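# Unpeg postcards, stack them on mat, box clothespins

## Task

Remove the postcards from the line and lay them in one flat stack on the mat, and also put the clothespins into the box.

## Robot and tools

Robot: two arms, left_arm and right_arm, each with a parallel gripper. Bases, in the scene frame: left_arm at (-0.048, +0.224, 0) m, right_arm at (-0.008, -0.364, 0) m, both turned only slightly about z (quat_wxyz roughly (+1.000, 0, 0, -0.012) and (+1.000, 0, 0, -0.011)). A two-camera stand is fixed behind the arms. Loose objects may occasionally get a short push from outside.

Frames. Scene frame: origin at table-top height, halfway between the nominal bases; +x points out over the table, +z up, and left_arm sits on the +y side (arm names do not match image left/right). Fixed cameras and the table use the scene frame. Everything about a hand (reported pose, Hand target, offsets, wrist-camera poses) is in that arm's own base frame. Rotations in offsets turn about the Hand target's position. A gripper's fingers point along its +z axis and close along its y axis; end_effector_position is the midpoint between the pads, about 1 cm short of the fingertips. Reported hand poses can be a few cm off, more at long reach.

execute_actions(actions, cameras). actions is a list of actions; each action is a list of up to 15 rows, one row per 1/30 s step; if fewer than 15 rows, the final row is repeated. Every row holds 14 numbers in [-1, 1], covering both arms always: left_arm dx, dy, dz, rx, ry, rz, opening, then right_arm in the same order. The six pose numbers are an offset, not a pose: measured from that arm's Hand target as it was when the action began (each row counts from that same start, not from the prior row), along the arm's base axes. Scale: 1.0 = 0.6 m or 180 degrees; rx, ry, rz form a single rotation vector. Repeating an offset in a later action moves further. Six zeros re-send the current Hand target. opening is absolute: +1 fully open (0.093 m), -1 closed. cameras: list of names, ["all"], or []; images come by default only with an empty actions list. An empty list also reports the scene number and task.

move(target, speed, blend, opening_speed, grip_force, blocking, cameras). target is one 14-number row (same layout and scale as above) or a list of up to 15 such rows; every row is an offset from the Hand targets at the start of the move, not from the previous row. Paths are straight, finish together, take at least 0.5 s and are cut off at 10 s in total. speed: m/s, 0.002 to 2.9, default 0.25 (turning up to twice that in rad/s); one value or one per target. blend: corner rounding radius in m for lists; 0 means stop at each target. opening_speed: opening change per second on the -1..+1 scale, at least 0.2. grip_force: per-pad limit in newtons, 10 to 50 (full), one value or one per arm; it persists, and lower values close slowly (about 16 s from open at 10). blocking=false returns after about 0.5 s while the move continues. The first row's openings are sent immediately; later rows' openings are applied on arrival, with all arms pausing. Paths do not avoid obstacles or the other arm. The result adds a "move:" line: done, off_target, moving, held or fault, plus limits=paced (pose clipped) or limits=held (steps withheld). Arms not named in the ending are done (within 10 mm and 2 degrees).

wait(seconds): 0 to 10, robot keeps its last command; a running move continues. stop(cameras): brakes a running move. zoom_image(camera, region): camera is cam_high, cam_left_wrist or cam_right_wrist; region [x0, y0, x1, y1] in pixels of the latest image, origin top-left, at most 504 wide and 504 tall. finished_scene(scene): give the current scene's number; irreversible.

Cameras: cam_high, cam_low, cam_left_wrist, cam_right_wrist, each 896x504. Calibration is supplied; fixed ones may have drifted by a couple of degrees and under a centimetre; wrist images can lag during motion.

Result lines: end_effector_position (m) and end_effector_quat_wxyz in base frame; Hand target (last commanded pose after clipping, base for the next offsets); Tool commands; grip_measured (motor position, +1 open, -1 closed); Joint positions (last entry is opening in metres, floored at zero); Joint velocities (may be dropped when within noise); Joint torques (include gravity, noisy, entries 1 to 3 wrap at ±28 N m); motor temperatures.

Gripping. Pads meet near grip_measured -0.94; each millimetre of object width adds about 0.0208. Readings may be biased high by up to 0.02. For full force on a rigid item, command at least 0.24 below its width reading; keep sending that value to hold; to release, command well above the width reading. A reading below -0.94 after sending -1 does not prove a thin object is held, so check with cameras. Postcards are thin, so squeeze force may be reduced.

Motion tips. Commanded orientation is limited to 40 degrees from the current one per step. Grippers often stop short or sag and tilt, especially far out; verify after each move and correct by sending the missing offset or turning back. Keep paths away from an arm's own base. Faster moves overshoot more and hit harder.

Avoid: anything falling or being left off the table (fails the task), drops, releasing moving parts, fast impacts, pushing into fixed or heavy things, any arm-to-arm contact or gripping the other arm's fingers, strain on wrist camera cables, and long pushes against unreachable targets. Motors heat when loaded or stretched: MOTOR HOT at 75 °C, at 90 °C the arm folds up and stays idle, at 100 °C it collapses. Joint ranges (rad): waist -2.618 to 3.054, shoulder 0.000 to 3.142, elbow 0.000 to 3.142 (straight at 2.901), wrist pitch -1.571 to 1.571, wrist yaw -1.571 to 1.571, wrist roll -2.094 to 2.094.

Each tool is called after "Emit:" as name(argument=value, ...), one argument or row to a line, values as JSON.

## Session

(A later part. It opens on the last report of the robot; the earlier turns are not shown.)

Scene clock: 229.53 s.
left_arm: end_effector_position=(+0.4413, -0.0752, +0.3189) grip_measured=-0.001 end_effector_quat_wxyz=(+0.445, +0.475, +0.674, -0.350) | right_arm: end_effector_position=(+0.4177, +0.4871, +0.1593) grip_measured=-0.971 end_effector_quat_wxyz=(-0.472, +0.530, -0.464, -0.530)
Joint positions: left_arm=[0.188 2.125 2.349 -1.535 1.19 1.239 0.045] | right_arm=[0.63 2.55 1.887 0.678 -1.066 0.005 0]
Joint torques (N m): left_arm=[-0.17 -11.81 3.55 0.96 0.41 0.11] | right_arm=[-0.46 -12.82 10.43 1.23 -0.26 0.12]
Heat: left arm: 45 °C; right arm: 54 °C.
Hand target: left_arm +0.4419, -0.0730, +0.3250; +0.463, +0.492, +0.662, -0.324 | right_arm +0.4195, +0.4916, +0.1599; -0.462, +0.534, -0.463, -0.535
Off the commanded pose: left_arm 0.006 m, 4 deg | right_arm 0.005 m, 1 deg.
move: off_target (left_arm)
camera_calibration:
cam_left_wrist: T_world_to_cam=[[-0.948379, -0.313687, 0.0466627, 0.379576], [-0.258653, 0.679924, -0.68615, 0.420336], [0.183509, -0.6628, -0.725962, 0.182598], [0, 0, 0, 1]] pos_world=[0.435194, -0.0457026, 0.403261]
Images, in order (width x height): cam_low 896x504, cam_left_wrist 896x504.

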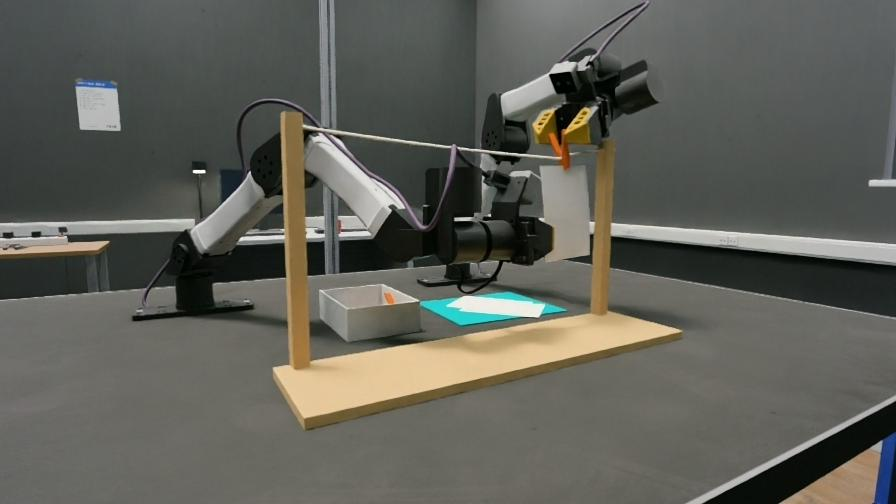

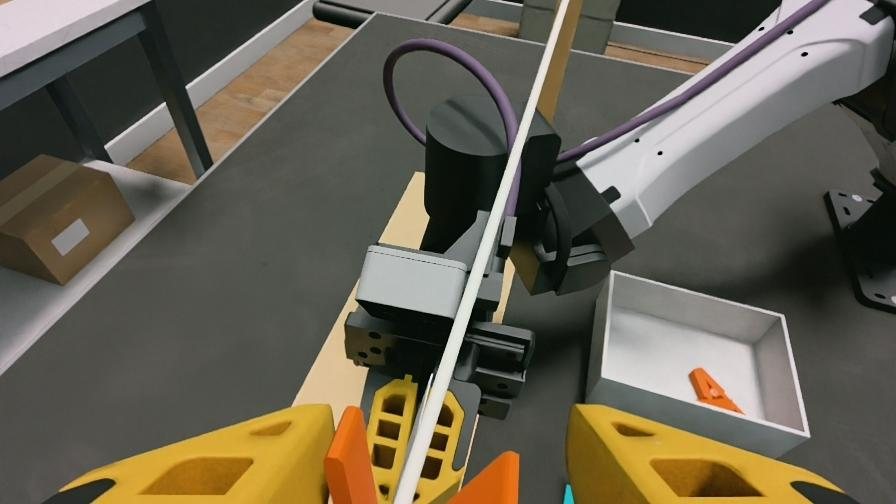

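Emit:
move(
  target=[0,0,0.004,0,0,0,-1,0,0,0,0,0,0,-1],
  opening_speed=1,
  cameras=["cam_low","cam_left_wrist"],
)

Emit:
zoom_image(
  camera="cam_low",
  region=[460, 0, 660, 200],
)

Scene clock: 232.77 s.
left_arm: end_effector_position=(+0.4425, -0.0750, +0.3193) grip_measured=-0.753 end_effector_quat_wxyz=(+0.448, +0.477, +0.672, -0.347) | right_arm: end_effector_position=(+0.4140, +0.4902, +0.1590) grip_measured=-0.971 end_effector_quat_wxyz=(-0.469, +0.532, -0.462, -0.532)
Joint positions: left_arm=[0.188 2.125 2.349 -1.526 1.19 1.241 0.009] | right_arm=[0.638 2.55 1.887 0.677 -1.066 0.005 0]
Joint torques (N m): left_arm=[-0.2 -11.73 4.25 0.87 0.39 0.01] | right_arm=[-0.34 -12.82 10.44 1.24 -0.26 0.12]
Heat: left arm: 45 °C; right arm: 54 °C.
Hand target: left_arm +0.4419, -0.0730, +0.3274; +0.463, +0.492, +0.662, -0.324 | right_arm +0.4195, +0.4916, +0.1599; -0.462, +0.534, -0.463, -0.535
Off the commanded pose: left_arm 0.008 m, 4 deg | right_arm 0.006 m, 1 deg.
move: off_target (left_arm)
camera_calibration:
cam_left_wrist: T_world_to_cam=[[-0.948986, -0.313241, 0.0361205, 0.384444], [-0.251131, 0.681562, -0.687319, 0.417817], [0.190678, -0.661327, -0.725457, 0.17956], [0, 0, 0, 1]] pos_world=[0.43552, -0.0455966, 0.40355]
Images, in order (width x height): cam_low 896x504, cam_left_wrist 896x504.

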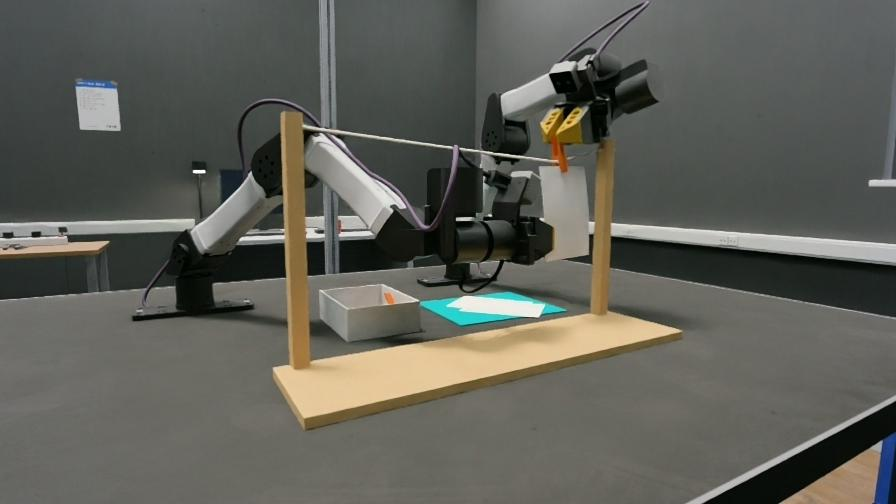

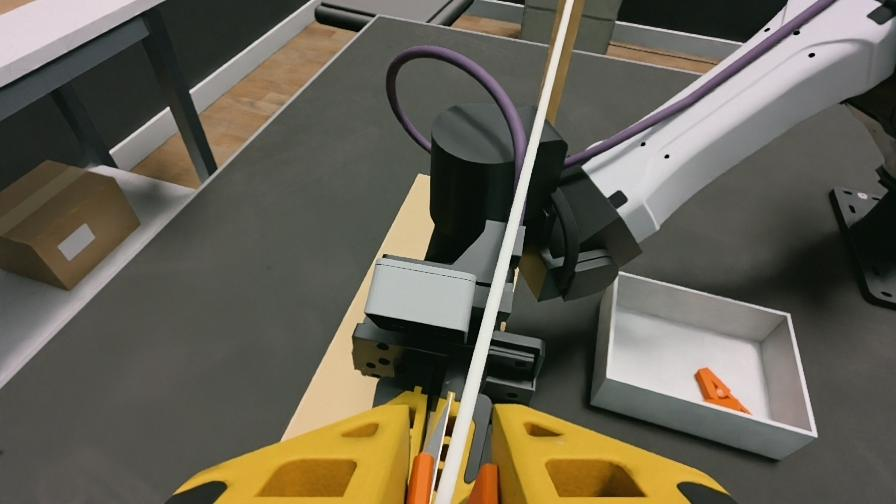

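Scaled by 2.520.

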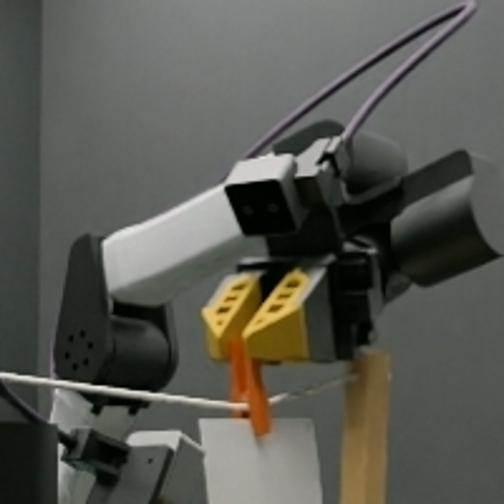

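Emit:
move(
  target=[
    [0,0,0.0,0,0,0,-1,0,0,-0.09,0,0,0,-1],
    [0,0,0.0,0,0,0,-1,-0.15,-0.05,-0.05,0,0,0,-1],
    [0,0,0,0,0,0,-1,-0.23,-0.07,0.0,-0.1,-0.22,0,-1],
    [0,0,0,0,0,0,-1,-0.296,-0.02,-0.04,-0.212,-0.453,0.014,-1],
  ],
  speed=[0.1,0.15,0.2,0.2],
  blend=[0,0.03,0.03,0],
  cameras=["cam_high","cam_low","cam_right_wrist"],
)

Scene clock: 243.13 s.
left_arm: end_effector_position=(+0.4425, -0.0750, +0.3193) grip_measured=-0.757 end_effector_quat_wxyz=(+0.448, +0.477, +0.672, -0.347) | right_arm: end_effector_position=(+0.2439, +0.4815, +0.1085) grip_measured=-0.971 end_effector_quat_wxyz=(-0.442, +0.874, -0.186, +0.084)
Joint positions: left_arm=[0.188 2.125 2.349 -1.526 1.19 1.241 0.009] | right_arm=[1.078 1.946 1.271 0.034 -0.077 -1.606 0]
Joint torques (N m): left_arm=[-0.13 -11.75 4.19 0.87 0.36 0.04] | right_arm=[0.02 -15.46 7.62 1.36 0.13 -0.06]
Motor temperatures (°C): left_arm=[29 48 36 33 28 25 28] | right_arm=[28 57 43 38 26 27 29]
Heat: left arm: 48 °C; right arm: 57 °C.
Hand target: left_arm +0.4419, -0.0730, +0.3274; +0.463, +0.492, +0.662, -0.324 | right_arm +0.2419, +0.4796, +0.1359; -0.453, +0.868, -0.181, +0.093
Off the commanded pose: left_arm 0.008 m, 4 deg | right_arm 0.028 m, 2 deg.
move: off_target (left_arm, right_arm)
camera_calibration:
cam_right_wrist: T_world_to_cam=[[0.251772, 0.555094, 0.792768, -0.414306], [0.714169, -0.659386, 0.23489, 0.158422], [0.653126, 0.507032, -0.562445, -0.258225], [0, 0, 0, 1]] pos_world=[0.159824, 0.465369, 0.145999]
Images, in order (width x height): cam_high 896x504, cam_low 896x504, cam_right_wrist 896x504.

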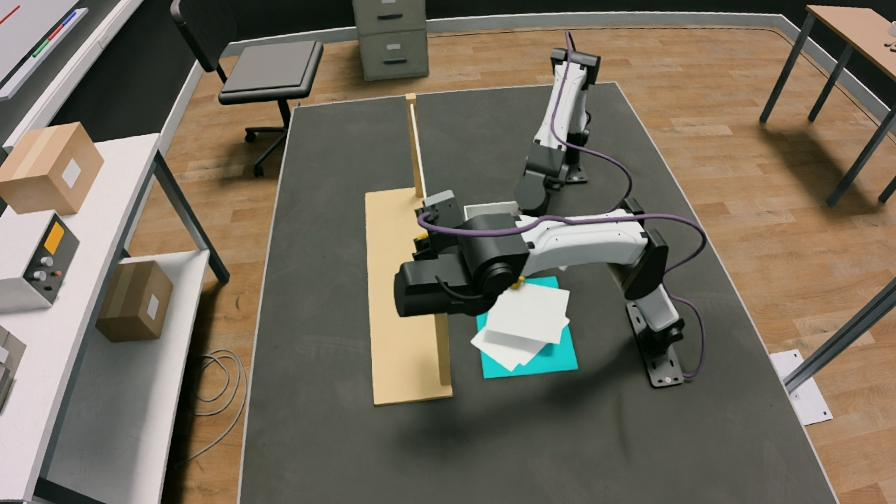

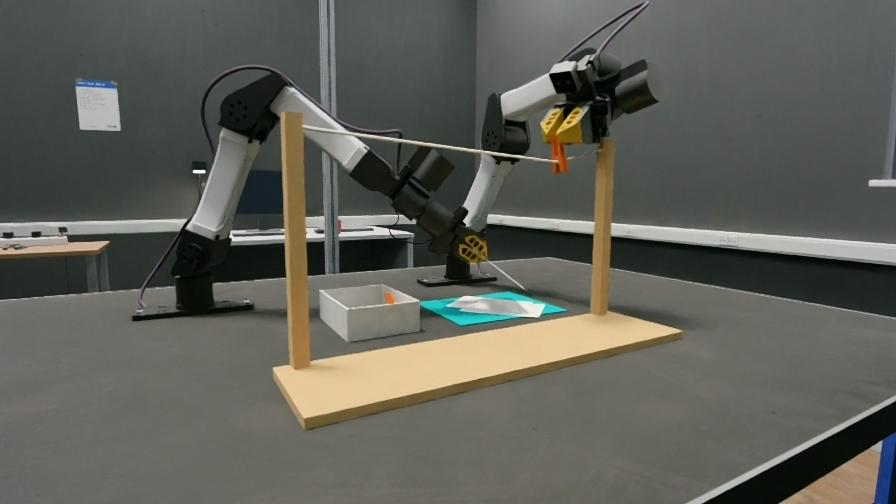

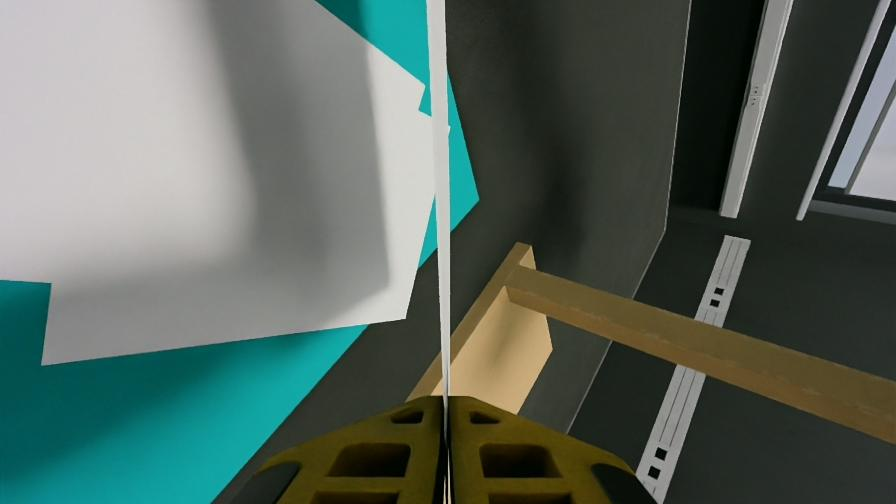

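Emit:
move(
  target=[
    [0,0,0.06,-0.04,0.015,0,-1,0,0.0,-0.11,0,0,0,-1],
    [0,0,0.14,-0.08,0.03,0,-1,0,0.0,-0.125,0,0,0,-1],
    [0,0,0.14,-0.08,0.03,0,-1,0,0,-0.125,0,0,0,-0.6],
  ],
  speed=0.12,
  opening_speed=0.7,
  blend=[0.02,0,0],
  cameras=["cam_high","cam_low","cam_left_wrist"],
)

Emit:
zoom_image(
  camera="cam_low",
  region=[400, 0, 660, 330],
)

Scene clock: 247.97 s.
left_arm: end_effector_position=(+0.4453, -0.0707, +0.4048) grip_measured=-0.758 end_effector_quat_wxyz=(+0.498, +0.406, +0.649, -0.408) | right_arm: end_effector_position=(+0.2407, +0.4756, +0.0645) grip_measured=-0.603 end_effector_quat_wxyz=(-0.442, +0.874, -0.185, +0.084)
Joint positions: left_arm=[0.217 2.213 2.723 -1.527 1.368 0.88 0.009] | right_arm=[1.078 2.007 1.159 0.209 -0.077 -1.608 0.016]
Joint torques (N m): left_arm=[0.84 -8.43 6.37 0.67 0.83 -0.16] | right_arm=[0.01 -8.87 4.82 2.43 0.12 -0.06]
Motor temperatures (°C): left_arm=[29 48 36 33 28 25 29] | right_arm=[28 55 43 39 26 27 29]
Heat: left arm: 48 °C; right arm: 55 °C.
Hand target: left_arm +0.4419, -0.0730, +0.4114; +0.489, +0.414, +0.638, -0.427 | right_arm +0.2419, +0.4796, +0.0609; -0.453, +0.868, -0.181, +0.093
Off the commanded pose: left_arm 0.008 m, 3 deg | right_arm 0.006 m, 2 deg.
move: off_target (left_arm)
camera_calibration:
cam_left_wrist: T_world_to_cam=[[-0.929458, -0.346867, 0.125665, 0.337977], [-0.299026, 0.508796, -0.807286, 0.532138], [0.216083, -0.787915, -0.576627, 0.163434], [0, 0, 0, 1]] pos_world=[0.437944, -0.0247446, 0.481356]
Images, in order (width x height): cam_high 896x504, cam_low 896x504, cam_left_wrist 896x504.

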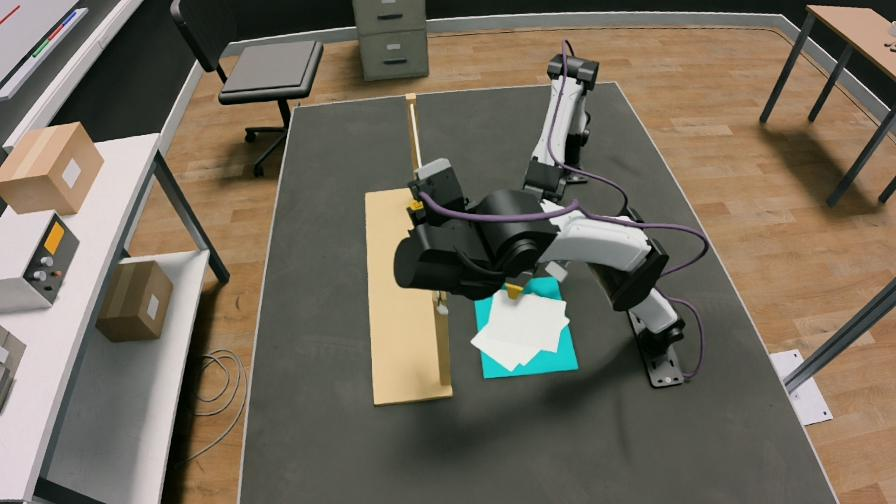

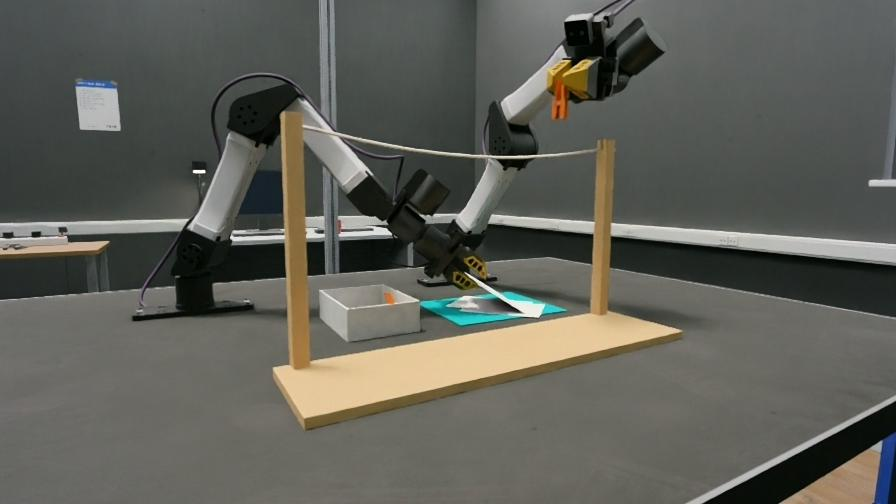

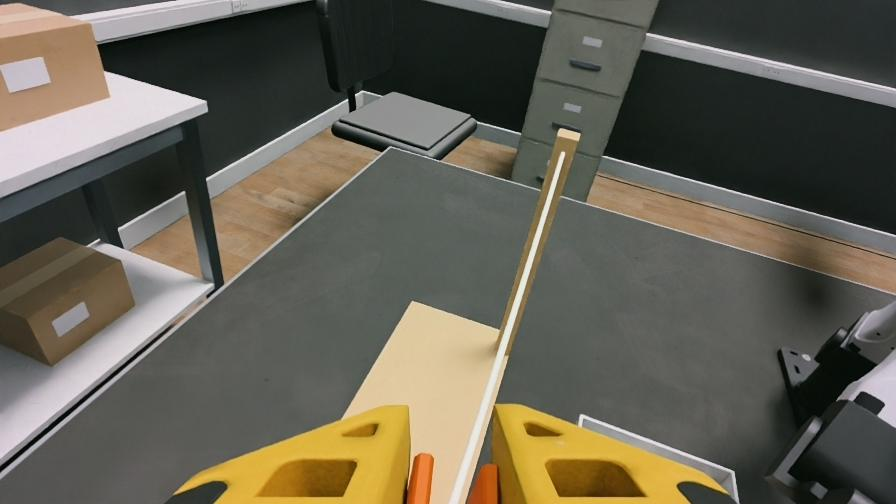

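Scaled by 1.527.

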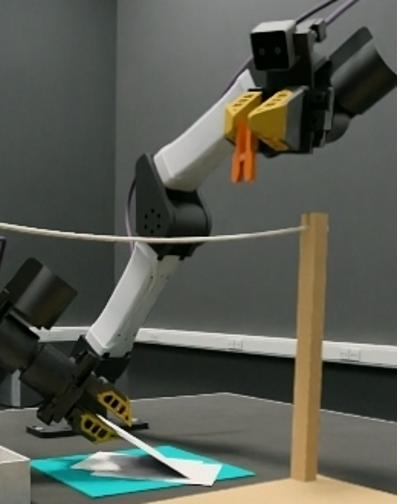

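Emit:
move(
  target=[
    [-0.1,0,0.02,0,0,0,-1,0,0.0,-0.04,0,0,0,-0.6],
    [-0.2,0,0.02,0,0,0,-1,-0.05,-0.1,-0.01,0,0,0,-0.6],
    [-0.2,0,0.02,0,0,0,-1,-0.08,-0.25,0.1,0,0,0,-0.6],
    [-0.2,0,0.02,0,0,0,-1,-0.05,-0.55,0.2,0,0,0,-0.6],
  ],
  speed=0.22,
  blend=[0,0.02,0.03,0],
  cameras=["cam_high","cam_low","cam_left_wrist"],
)

Scene clock: 253.00 s.
left_arm: end_effector_position=(+0.3309, -0.0694, +0.4160) grip_measured=-0.758 end_effector_quat_wxyz=(+0.507, +0.386, +0.657, -0.403) | right_arm: end_effector_position=(+0.2152, +0.1462, +0.1585) grip_measured=-0.603 end_effector_quat_wxyz=(-0.440, +0.851, -0.263, +0.119)
Joint positions: left_arm=[0.306 1.67 2.002 -1.544 1.397 1.067 0.009] | right_arm=[0.213 0.829 0.596 -0.567 -0.617 -2.072 0.016]
Joint torques (N m): left_arm=[0.62 -7.39 3.26 0.49 0.92 0.11] | right_arm=[0.01 -2.3 10.69 1.04 -0.75 -0.07]
Heat: left arm: 47 °C; right arm: 53 °C.
Hand target: left_arm +0.3219, -0.0730, +0.4234; +0.489, +0.414, +0.638, -0.427 | right_arm +0.2119, +0.1496, +0.1809; -0.453, +0.868, -0.181, +0.093
Off the commanded pose: left_arm 0.012 m, 5 deg | right_arm 0.023 m, 10 deg.
joint sent to its limit (left arm) — joint 4 (wrist pitch), lower limit. The joint targets are off in position and orientation.
joint sent to its limit (right arm) — joint 6 (wrist roll), lower limit. The joint targets are off in position and orientation.
move: off_target (left_arm, right_arm)
camera_calibration:
cam_left_wrist: T_world_to_cam=[[-0.912, -0.386418, 0.137608, 0.217152], [-0.327563, 0.484162, -0.81135, 0.515689], [0.246896, -0.785027, -0.568133, 0.182108], [0, 0, 0, 1]] pos_world=[0.322001, -0.0228064, 0.491984]
Images, in order (width x height): cam_high 896x504, cam_low 896x504, cam_left_wrist 896x504.

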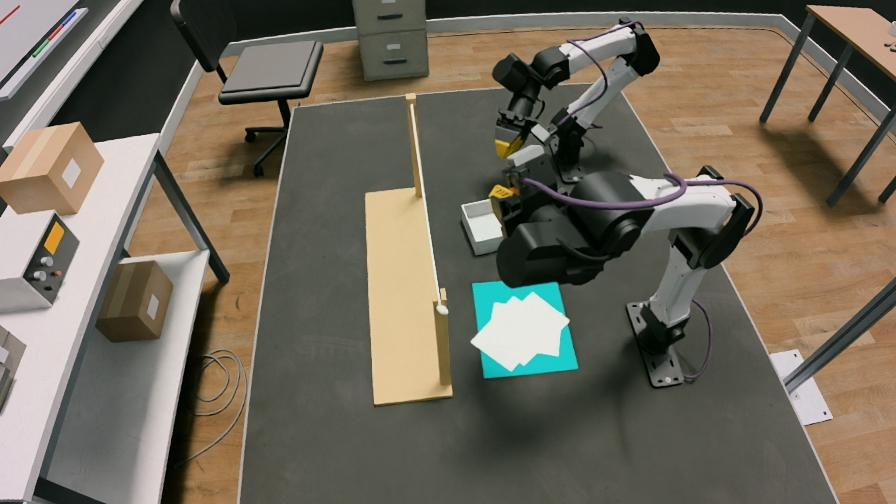

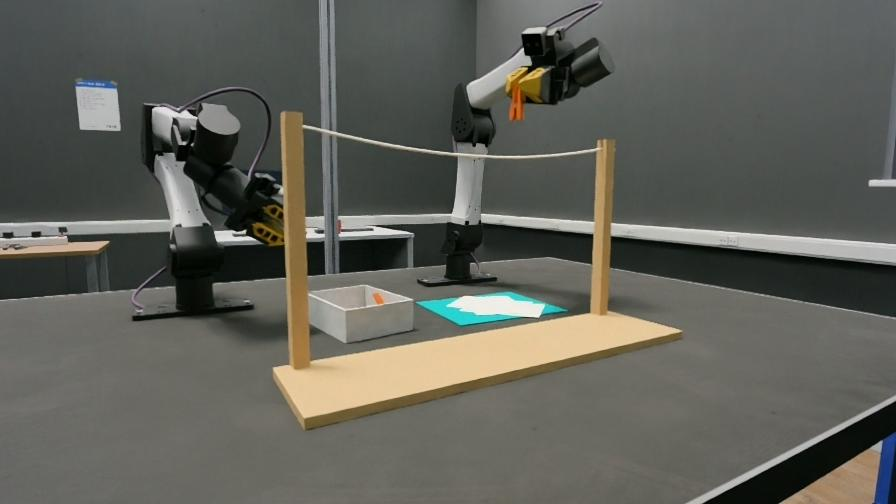

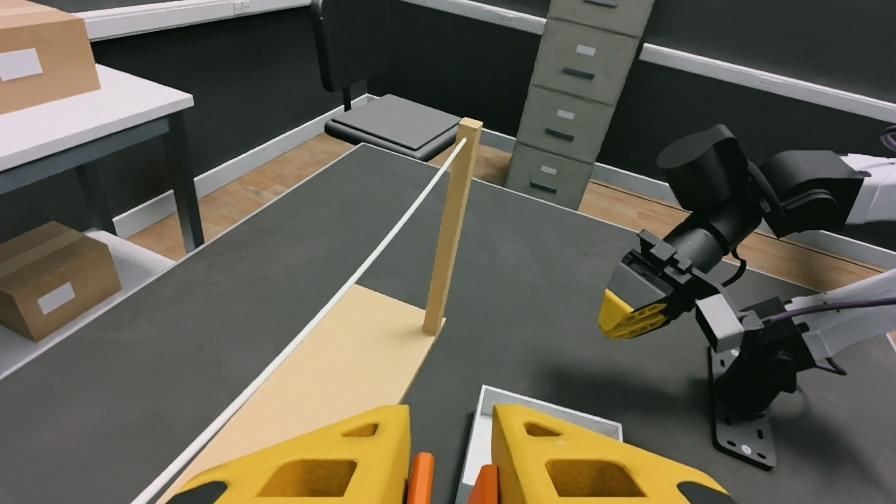

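Emit:
move(
  target=[
    [-0.03,-0.18,-0.05,0.06,-0.015,0,-1,-0.05,-0.25,0,0,0,0,-0.6],
    [-0.045,-0.35,-0.32,0.12,-0.03,0,-1,-0.05,-0.25,0,0,0,0,-0.6],
  ],
  speed=0.25,
  blend=[0.03,0],
  cameras=["cam_high","cam_low","cam_left_wrist"],
)

Scene clock: 257.33 s.
left_arm: end_effector_position=(+0.2933, -0.2797, +0.2189) grip_measured=-0.758 end_effector_quat_wxyz=(+0.401, +0.517, +0.699, -0.289) | right_arm: end_effector_position=(+0.1849, +0.0014, +0.1726) grip_measured=-0.603 end_effector_quat_wxyz=(-0.293, +0.741, -0.528, +0.293)
Joint positions: left_arm=[-0.518 1.411 1.081 -0.351 0.621 0.454 0.009] | right_arm=[-0.321 0.447 0.647 -0.978 -0.362 -2.072 0.016]
Joint torques (N m): left_arm=[-0.75 -7.56 4.59 2.17 -0.05 -0.2] | right_arm=[0.42 2.92 9.91 1.13 0.02 -0.06]
Heat: left arm: 47 °C; right arm: 51 °C.
Hand target: left_arm +0.2949, -0.2830, +0.2314; +0.432, +0.518, +0.683, -0.280 | right_arm +0.1819, -0.0004, +0.1809; -0.425, +0.853, -0.266, +0.143
Off the commanded pose: left_arm 0.013 m, 4 deg | right_arm 0.009 m, 52 deg; orientation clipped.
joint sent to its limit (right arm) — joint 6 (wrist roll), lower limit. The joint targets are off in position and orientation.
move: off_target (left_arm, right_arm); limits=paced
camera_calibration:
cam_left_wrist: T_world_to_cam=[[-0.95166, -0.306746, -0.0158304, 0.196292], [-0.246792, 0.794305, -0.555133, 0.452327], [0.182859, -0.524391, -0.831611, 0.0636002], [0, 0, 0, 1]] pos_world=[0.286804, -0.265723, 0.3071]
Images, in order (width x height): cam_high 896x504, cam_low 896x504, cam_left_wrist 896x504.

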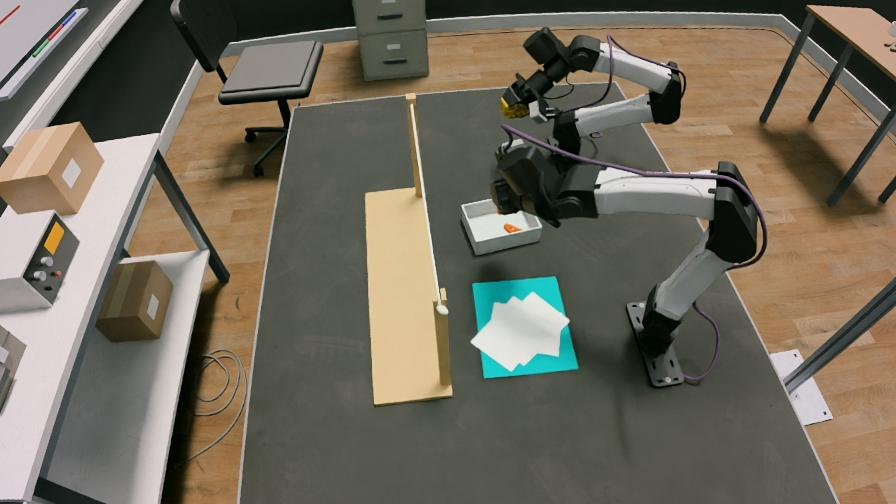

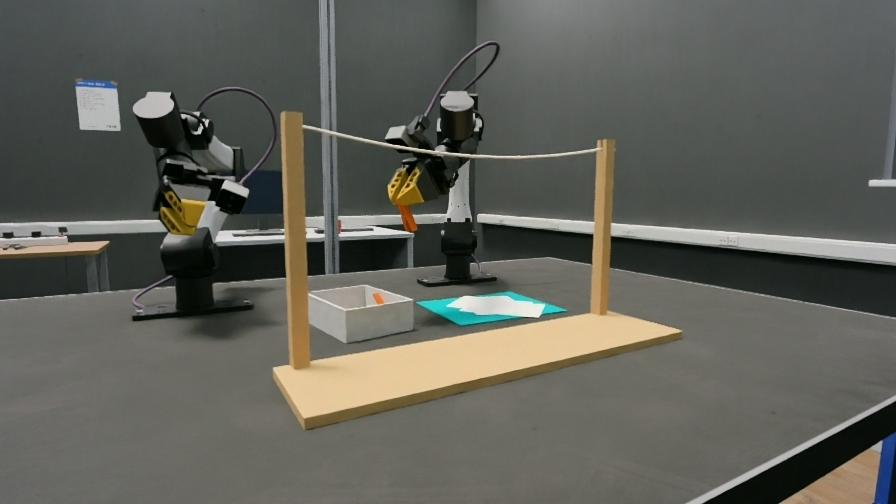

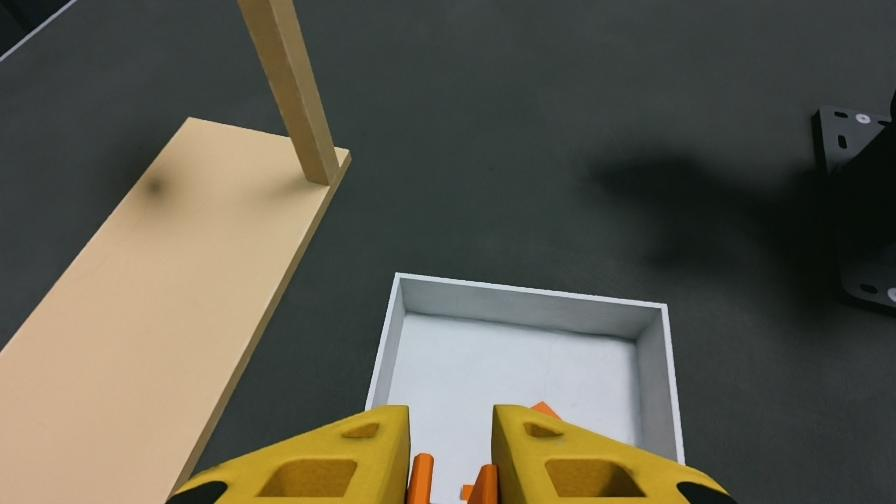

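Slightly shift −x .015, −y .015, descend, release.

Emit:
move(
  target=[
    [-0.02,-0.02,-0.18,0,0,0,-1,0,0,0,0,0,0,-0.6],
    [-0.02,-0.02,-0.18,0,0,0,0.2,0,0,0,0,0,0,-0.6],
    [-0.02,-0.02,0.12,0,0,0,0.2,0,0,0,0,0,0,-0.6],
    [-0.1,0.28,0.12,0,0,0,0.2,0,0,0,0,0,0,-0.6],
  ],
  speed=[0.15,0.15,0.2,0.3],
  opening_speed=1.2,
  blend=[0,0,0.03,0],
  cameras=["cam_high","cam_low","cam_left_wrist"],
)

Emit:
zoom_image(
  camera="cam_high",
  region=[430, 180, 630, 400],
)

Scene clock: 265.60 s.
left_arm: end_effector_position=(+0.2374, -0.1119, +0.2886) grip_measured=+0.199 end_effector_quat_wxyz=(+0.418, +0.510, +0.700, -0.274) | right_arm: end_effector_position=(+0.1849, +0.0014, +0.1726) grip_measured=-0.603 end_effector_quat_wxyz=(-0.293, +0.741, -0.528, +0.293)
Joint positions: left_arm=[0.131 1.19 1.285 -1.289 1.003 1.182 0.055] | right_arm=[-0.321 0.447 0.647 -0.978 -0.362 -2.072 0.016]
Joint torques (N m): left_arm=[0.79 -1.87 7.72 0.5 0.81 0.11] | right_arm=[0.39 2.86 9.77 1.15 0.01 -0.06]
Motor temperatures (°C): left_arm=[29 45 36 35 28 25 29] | right_arm=[28 48 44 38 26 27 28]
Heat: left arm: 45 °C; right arm: 48 °C.
Hand target: left_arm +0.2349, -0.1150, +0.3034; +0.432, +0.518, +0.683, -0.280 | right_arm +0.1824, +0.0006, +0.1808; -0.285, +0.745, -0.529, +0.290 (not the last commanded pose)
Off the commanded pose: left_arm 0.015 m, 3 deg | right_arm 0.009 m, 40 deg.
move: off_target (left_arm, right_arm)
camera_calibration:
cam_left_wrist: T_world_to_cam=[[-0.939675, -0.338776, -0.0473498, 0.198246], [-0.2544, 0.784651, -0.565334, 0.347524], [0.228675, -0.519185, -0.823502, 0.207191], [0, 0, 0, 1]] pos_world=[0.227318, -0.0979532, 0.376476]
Images, in order (width x height): cam_high 896x504, cam_low 896x504, cam_left_wrist 896x504.

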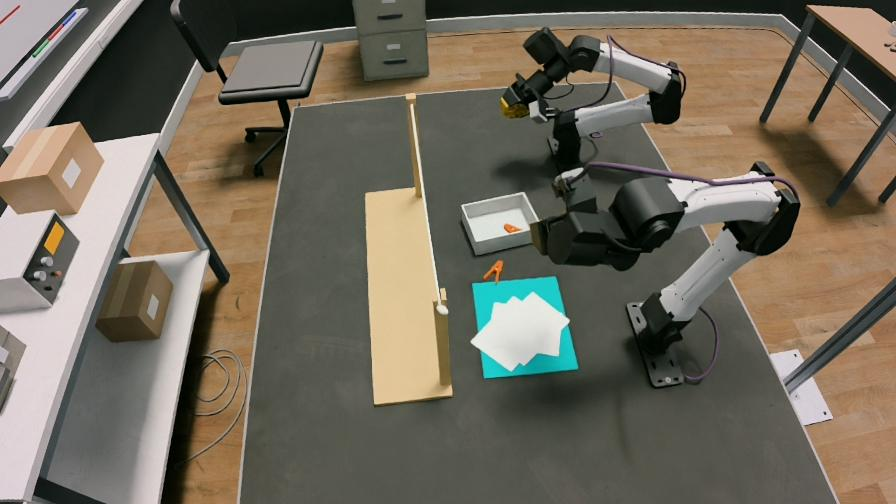

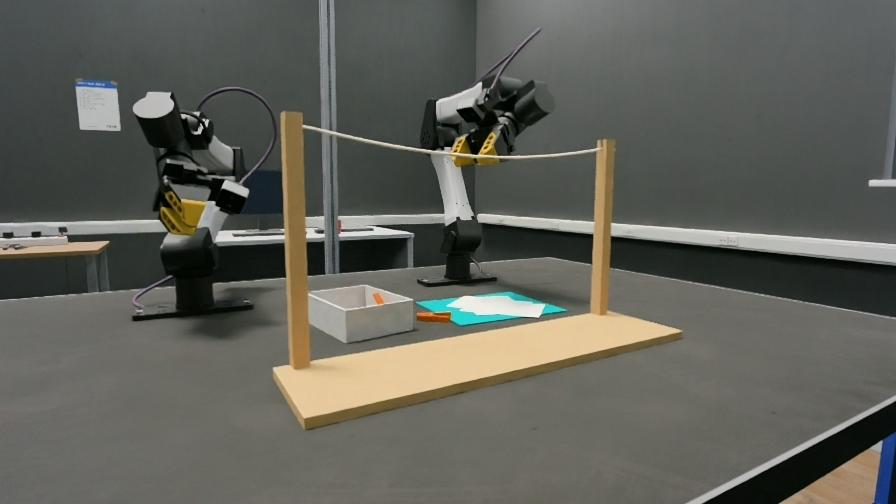

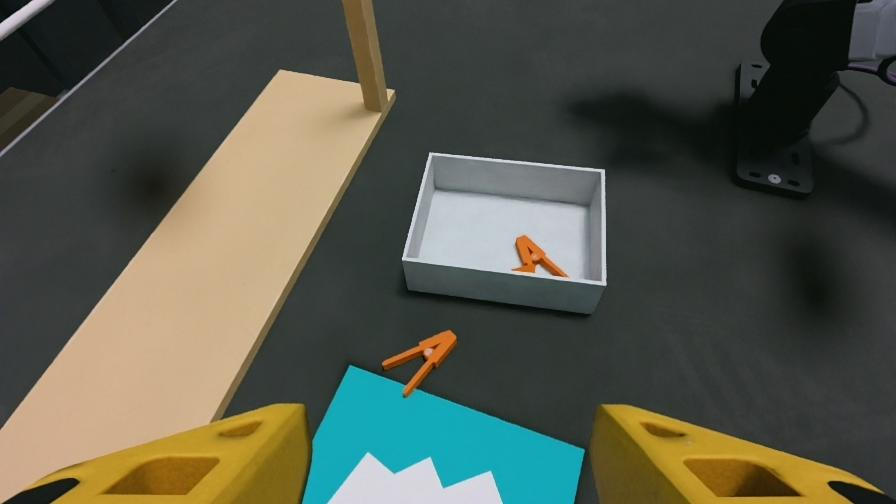

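Scaled by 2.291.

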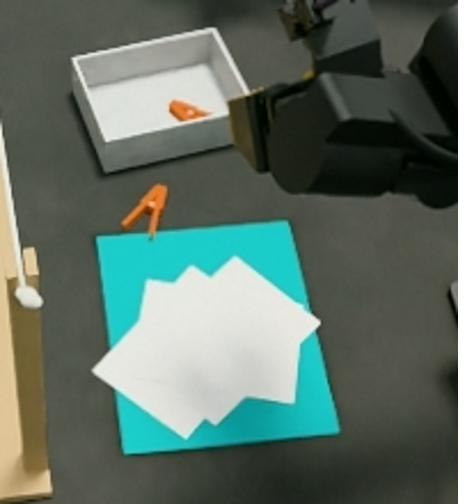

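Emit:
move(
  target=[0.135,-0.155,-0.3,0.239,-0.01,-0.261,0.0,0,0,0,0,0,0,-0.6],
  speed=0.25,
  cameras=["cam_high","cam_low","cam_left_wrist"],
)

Scene clock: 275.13 s.
left_arm: end_effector_position=(+0.3100, -0.2070, +0.1191) grip_measured=+0.001 end_effector_quat_wxyz=(+0.082, +0.856, +0.483, -0.166) | right_arm: end_effector_position=(+0.1849, +0.0014, +0.1726) grip_measured=-0.603 end_effector_quat_wxyz=(-0.293, +0.741, -0.528, +0.293)
Joint positions: left_arm=[-0.426 2.005 1.752 -1.384 0.368 1.701 0.045] | right_arm=[-0.321 0.447 0.647 -0.978 -0.362 -2.072 0.016]
Joint torques (N m): left_arm=[0.03 -8.01 7.51 -0.05 -0.05 0.08] | right_arm=[0.39 2.86 9.77 1.16 0.01 -0.07]
Heat: left arm: 44 °C; right arm: 45 °C.
Hand target: left_arm +0.3159, -0.2080, +0.1234; +0.084, +0.864, +0.471, -0.155 | right_arm +0.1824, +0.0006, +0.1808; -0.285, +0.745, -0.529, +0.290
Off the commanded pose: left_arm 0.007 m, 2 deg | right_arm 0.009 m, 1 deg.
move: done
camera_calibration:
cam_left_wrist: T_world_to_cam=[[-0.856597, 0.515875, 0.0107389, 0.370578], [0.515221, 0.854007, 0.0722455, 0.0446643], [0.0280986, 0.0674182, -0.997329, 0.205934], [0, 0, 0, 1]] pos_world=[0.288638, -0.243199, 0.198178]
Images, in order (width x height): cam_high 896x504, cam_low 896x504, cam_left_wrist 896x504.

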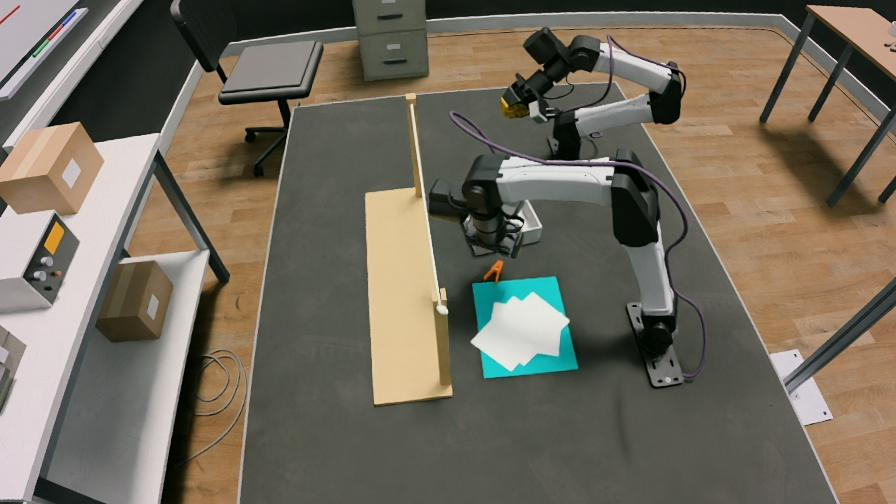

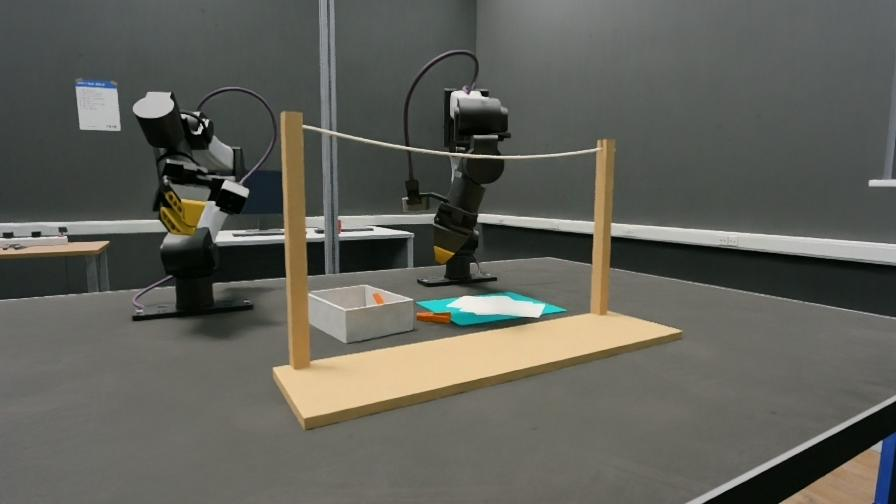

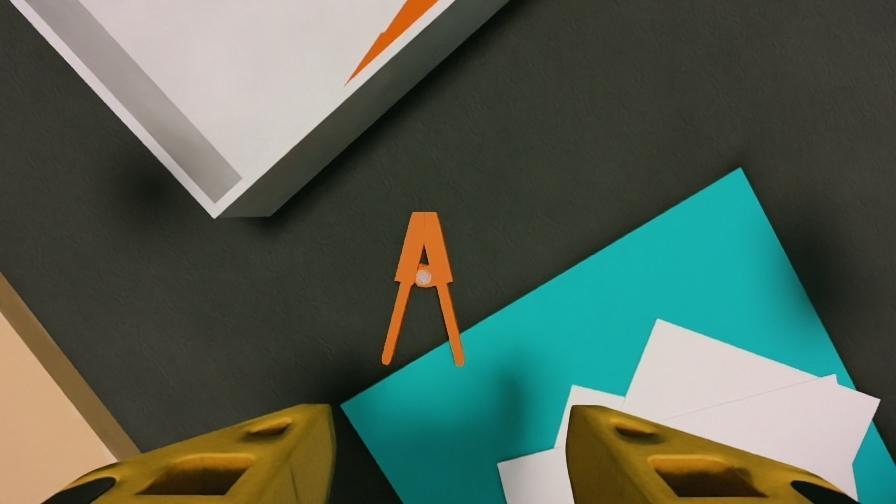

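Emit:
move(
  target=[-0.012,-0.035,-0.125,0,0,0,0.0,0,0,0,0,0,0,-0.6],
  speed=0.15,
  cameras=["cam_low","cam_left_wrist"],
)

Emit:
zoom_image(
  camera="cam_low",
  region=[380, 220, 520, 350],
)

Scene clock: 278.97 s.
left_arm: end_effector_position=(+0.3051, -0.2287, +0.0553) grip_measured=+0.001 end_effector_quat_wxyz=(+0.084, +0.863, +0.470, -0.164) | right_arm: end_effector_position=(+0.1849, +0.0014, +0.1726) grip_measured=-0.603 end_effector_quat_wxyz=(-0.293, +0.741, -0.528, +0.293)
Joint positions: left_arm=[-0.484 2.051 1.565 -1.128 0.368 1.669 0.045] | right_arm=[-0.321 0.447 0.647 -0.978 -0.362 -2.072 0.016]
Joint torques (N m): left_arm=[-0.12 -8.44 3.69 0.41 0.01 -0.14] | right_arm=[0.39 2.88 9.77 1.15 0.01 -0.07]
Heat: left arm: 44 °C; right arm: 45 °C.
Hand target: left_arm +0.3087, -0.2290, +0.0484; +0.084, +0.864, +0.471, -0.155 | right_arm +0.1824, +0.0006, +0.1808; -0.285, +0.745, -0.529, +0.290
Off the commanded pose: left_arm 0.008 m, 1 deg | right_arm 0.009 m, 1 deg.
move: done
camera_calibration:
cam_left_wrist: T_world_to_cam=[[-0.841752, 0.539864, -0.000410216, 0.379796], [0.538316, 0.839396, 0.0750398, 0.0598248], [0.0408556, 0.0629441, -0.99718, 0.138996], [0, 0, 0, 1]] pos_world=[0.281811, -0.264004, 0.13427]
Images, in order (width x height): cam_low 896x504, cam_left_wrist 896x504.

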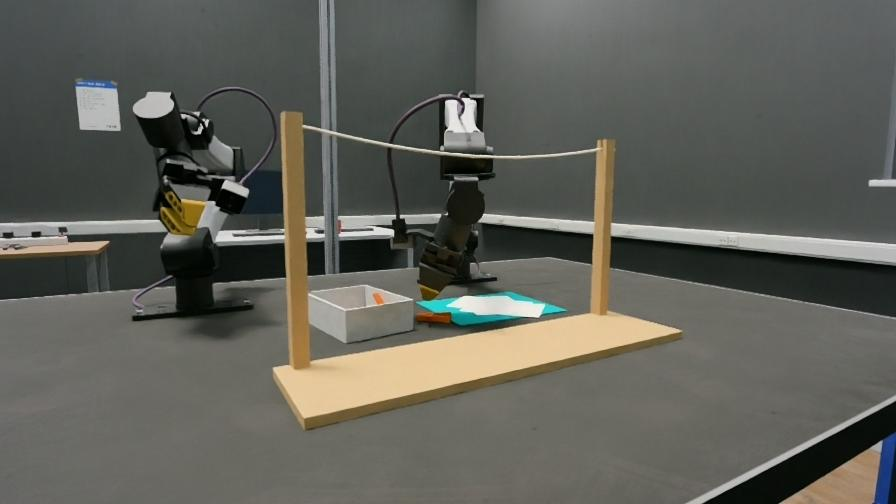

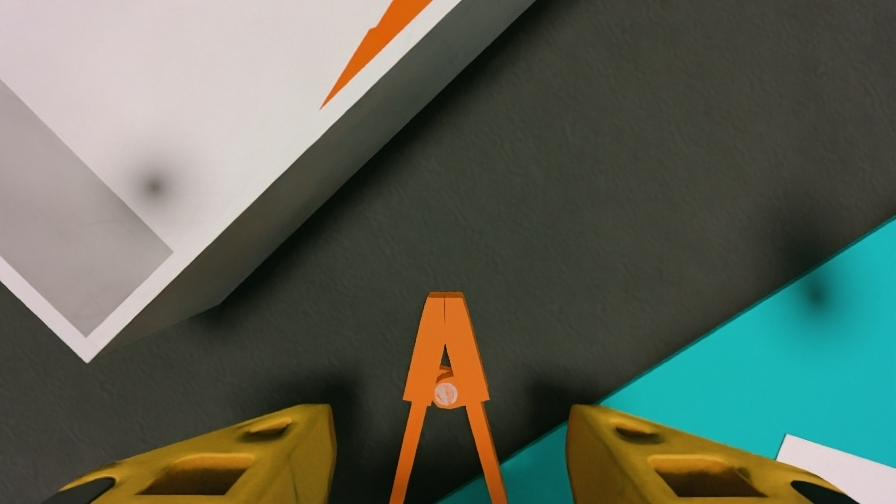

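Scaled by 3.600.

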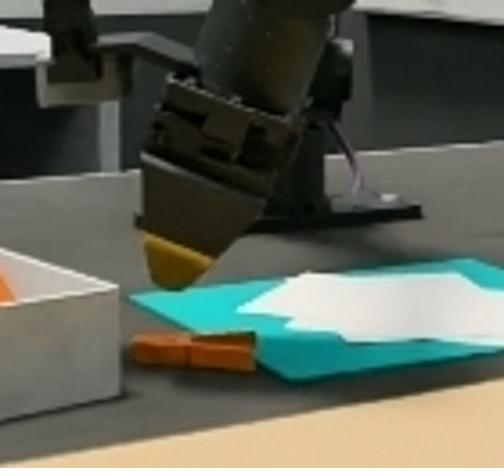

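Emit:
move(
  target=[
    [-0.004,-0.004,-0.035,0,0,0,0.0,0,0,0,0,0,0,-0.6],
    [-0.004,-0.004,-0.035,0,0,0,-1,0,0,0,0,0,0,-0.6],
  ],
  speed=0.08,
  opening_speed=1,
  cameras=["cam_left_wrist"],
)

Emit:
move(
  target=[0,0,0.05,0,0,0,-1,0,0,0,0,0,0,-0.6],
  speed=0.08,
  cameras=["cam_low","cam_left_wrist"],
)

Scene clock: 283.30 s.
left_arm: end_effector_position=(+0.3050, -0.2287, +0.0359) grip_measured=-0.986 end_effector_quat_wxyz=(+0.086, +0.861, +0.474, -0.162) | right_arm: end_effector_position=(+0.1849, +0.0014, +0.1726) grip_measured=-0.603 end_effector_quat_wxyz=(-0.293, +0.741, -0.528, +0.293)
Joint positions: left_arm=[-0.484 2.066 1.508 -1.05 0.368 1.659 0] | right_arm=[-0.321 0.447 0.647 -0.978 -0.362 -2.072 0.016]
Joint torques (N m): left_arm=[-0.55 -8.23 3.48 0.4 0.03 -0.18] | right_arm=[0.4 2.89 9.77 1.15 0.01 -0.06]
Motor temperatures (°C): left_arm=[29 44 37 33 28 25 28] | right_arm=[28 43 45 37 26 27 28]
Heat: left arm: 44 °C; right arm: 45 °C.
Hand target: left_arm +0.3063, -0.2314, +0.0274; +0.084, +0.864, +0.471, -0.155 | right_arm +0.1824, +0.0006, +0.1808; -0.285, +0.745, -0.529, +0.290
Off the commanded pose: left_arm 0.009 m, 1 deg | right_arm 0.009 m, 1 deg.
move: done
camera_calibration:
cam_left_wrist: T_world_to_cam=[[-0.846343, 0.532628, -0.00320186, 0.37954], [0.530899, 0.844051, 0.0756635, 0.0646271], [0.043003, 0.0623375, -0.997128, 0.118784], [0, 0, 0, 1]] pos_world=[0.281803, -0.264107, 0.114768]
Images, in order (width x height): cam_left_wrist 896x504.

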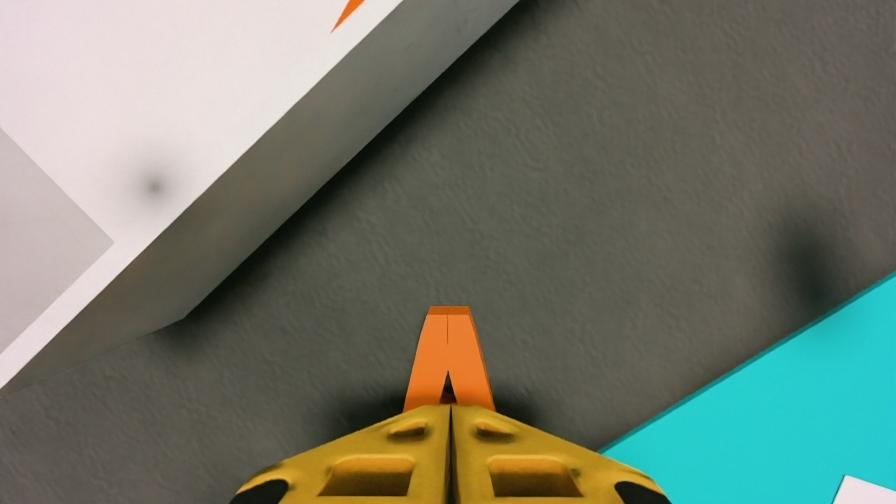

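Scene clock: 284.70 s.
left_arm: end_effector_position=(+0.2988, -0.2261, +0.0422) grip_measured=-0.986 end_effector_quat_wxyz=(+0.071, +0.860, +0.476, -0.172) | right_arm: end_effector_position=(+0.1849, +0.0014, +0.1726) grip_measured=-0.603 end_effector_quat_wxyz=(-0.293, +0.741, -0.528, +0.293)
Joint positions: left_arm=[-0.485 2.066 1.532 -1.111 0.368 1.659 0] | right_arm=[-0.321 0.447 0.647 -0.978 -0.362 -2.072 0.016]
Joint torques (N m): left_arm=[-0.57 -11.19 7.09 -0.11 0.04 -0.19] | right_arm=[0.4 2.85 9.77 1.16 0.01 -0.07]
Heat: left arm: 44 °C; right arm: 45 °C.
Hand target: left_arm +0.3063, -0.2314, +0.0574; +0.084, +0.864, +0.471, -0.155 | right_arm +0.1824, +0.0006, +0.1808; -0.285, +0.745, -0.529, +0.290
Off the commanded pose: left_arm 0.018 m, 3 deg | right_arm 0.009 m, 1 deg.
move: off_target (left_arm)
camera_calibration:
cam_left_wrist: T_world_to_cam=[[-0.845037, 0.533661, 0.0334232, 0.371205], [0.5346, 0.841968, 0.0727438, 0.0637292], [0.0106793, 0.0793393, -0.99679, 0.13879], [0, 0, 0, 1]] pos_world=[0.27813, -0.262767, 0.121302]
Images, in order (width x height): cam_low 896x504, cam_left_wrist 896x504.

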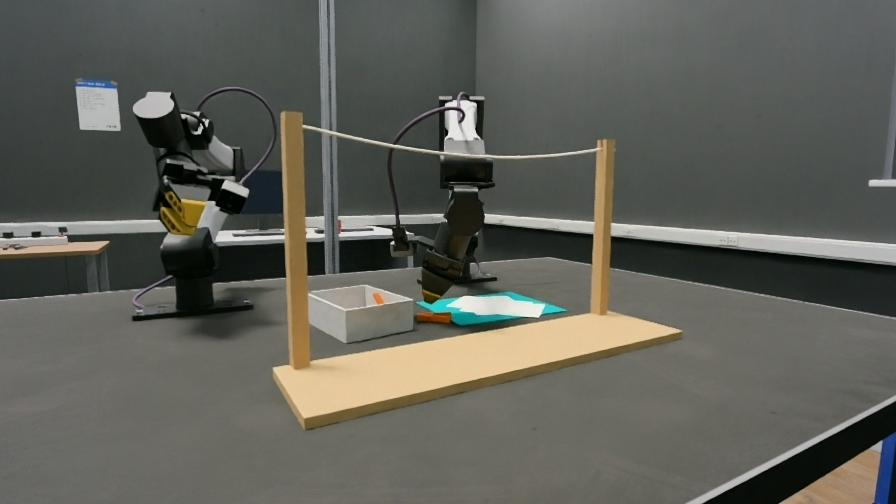

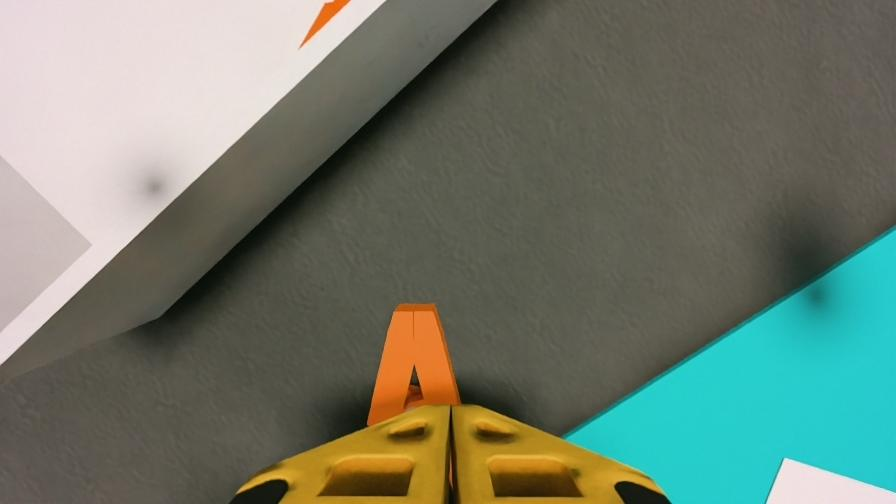

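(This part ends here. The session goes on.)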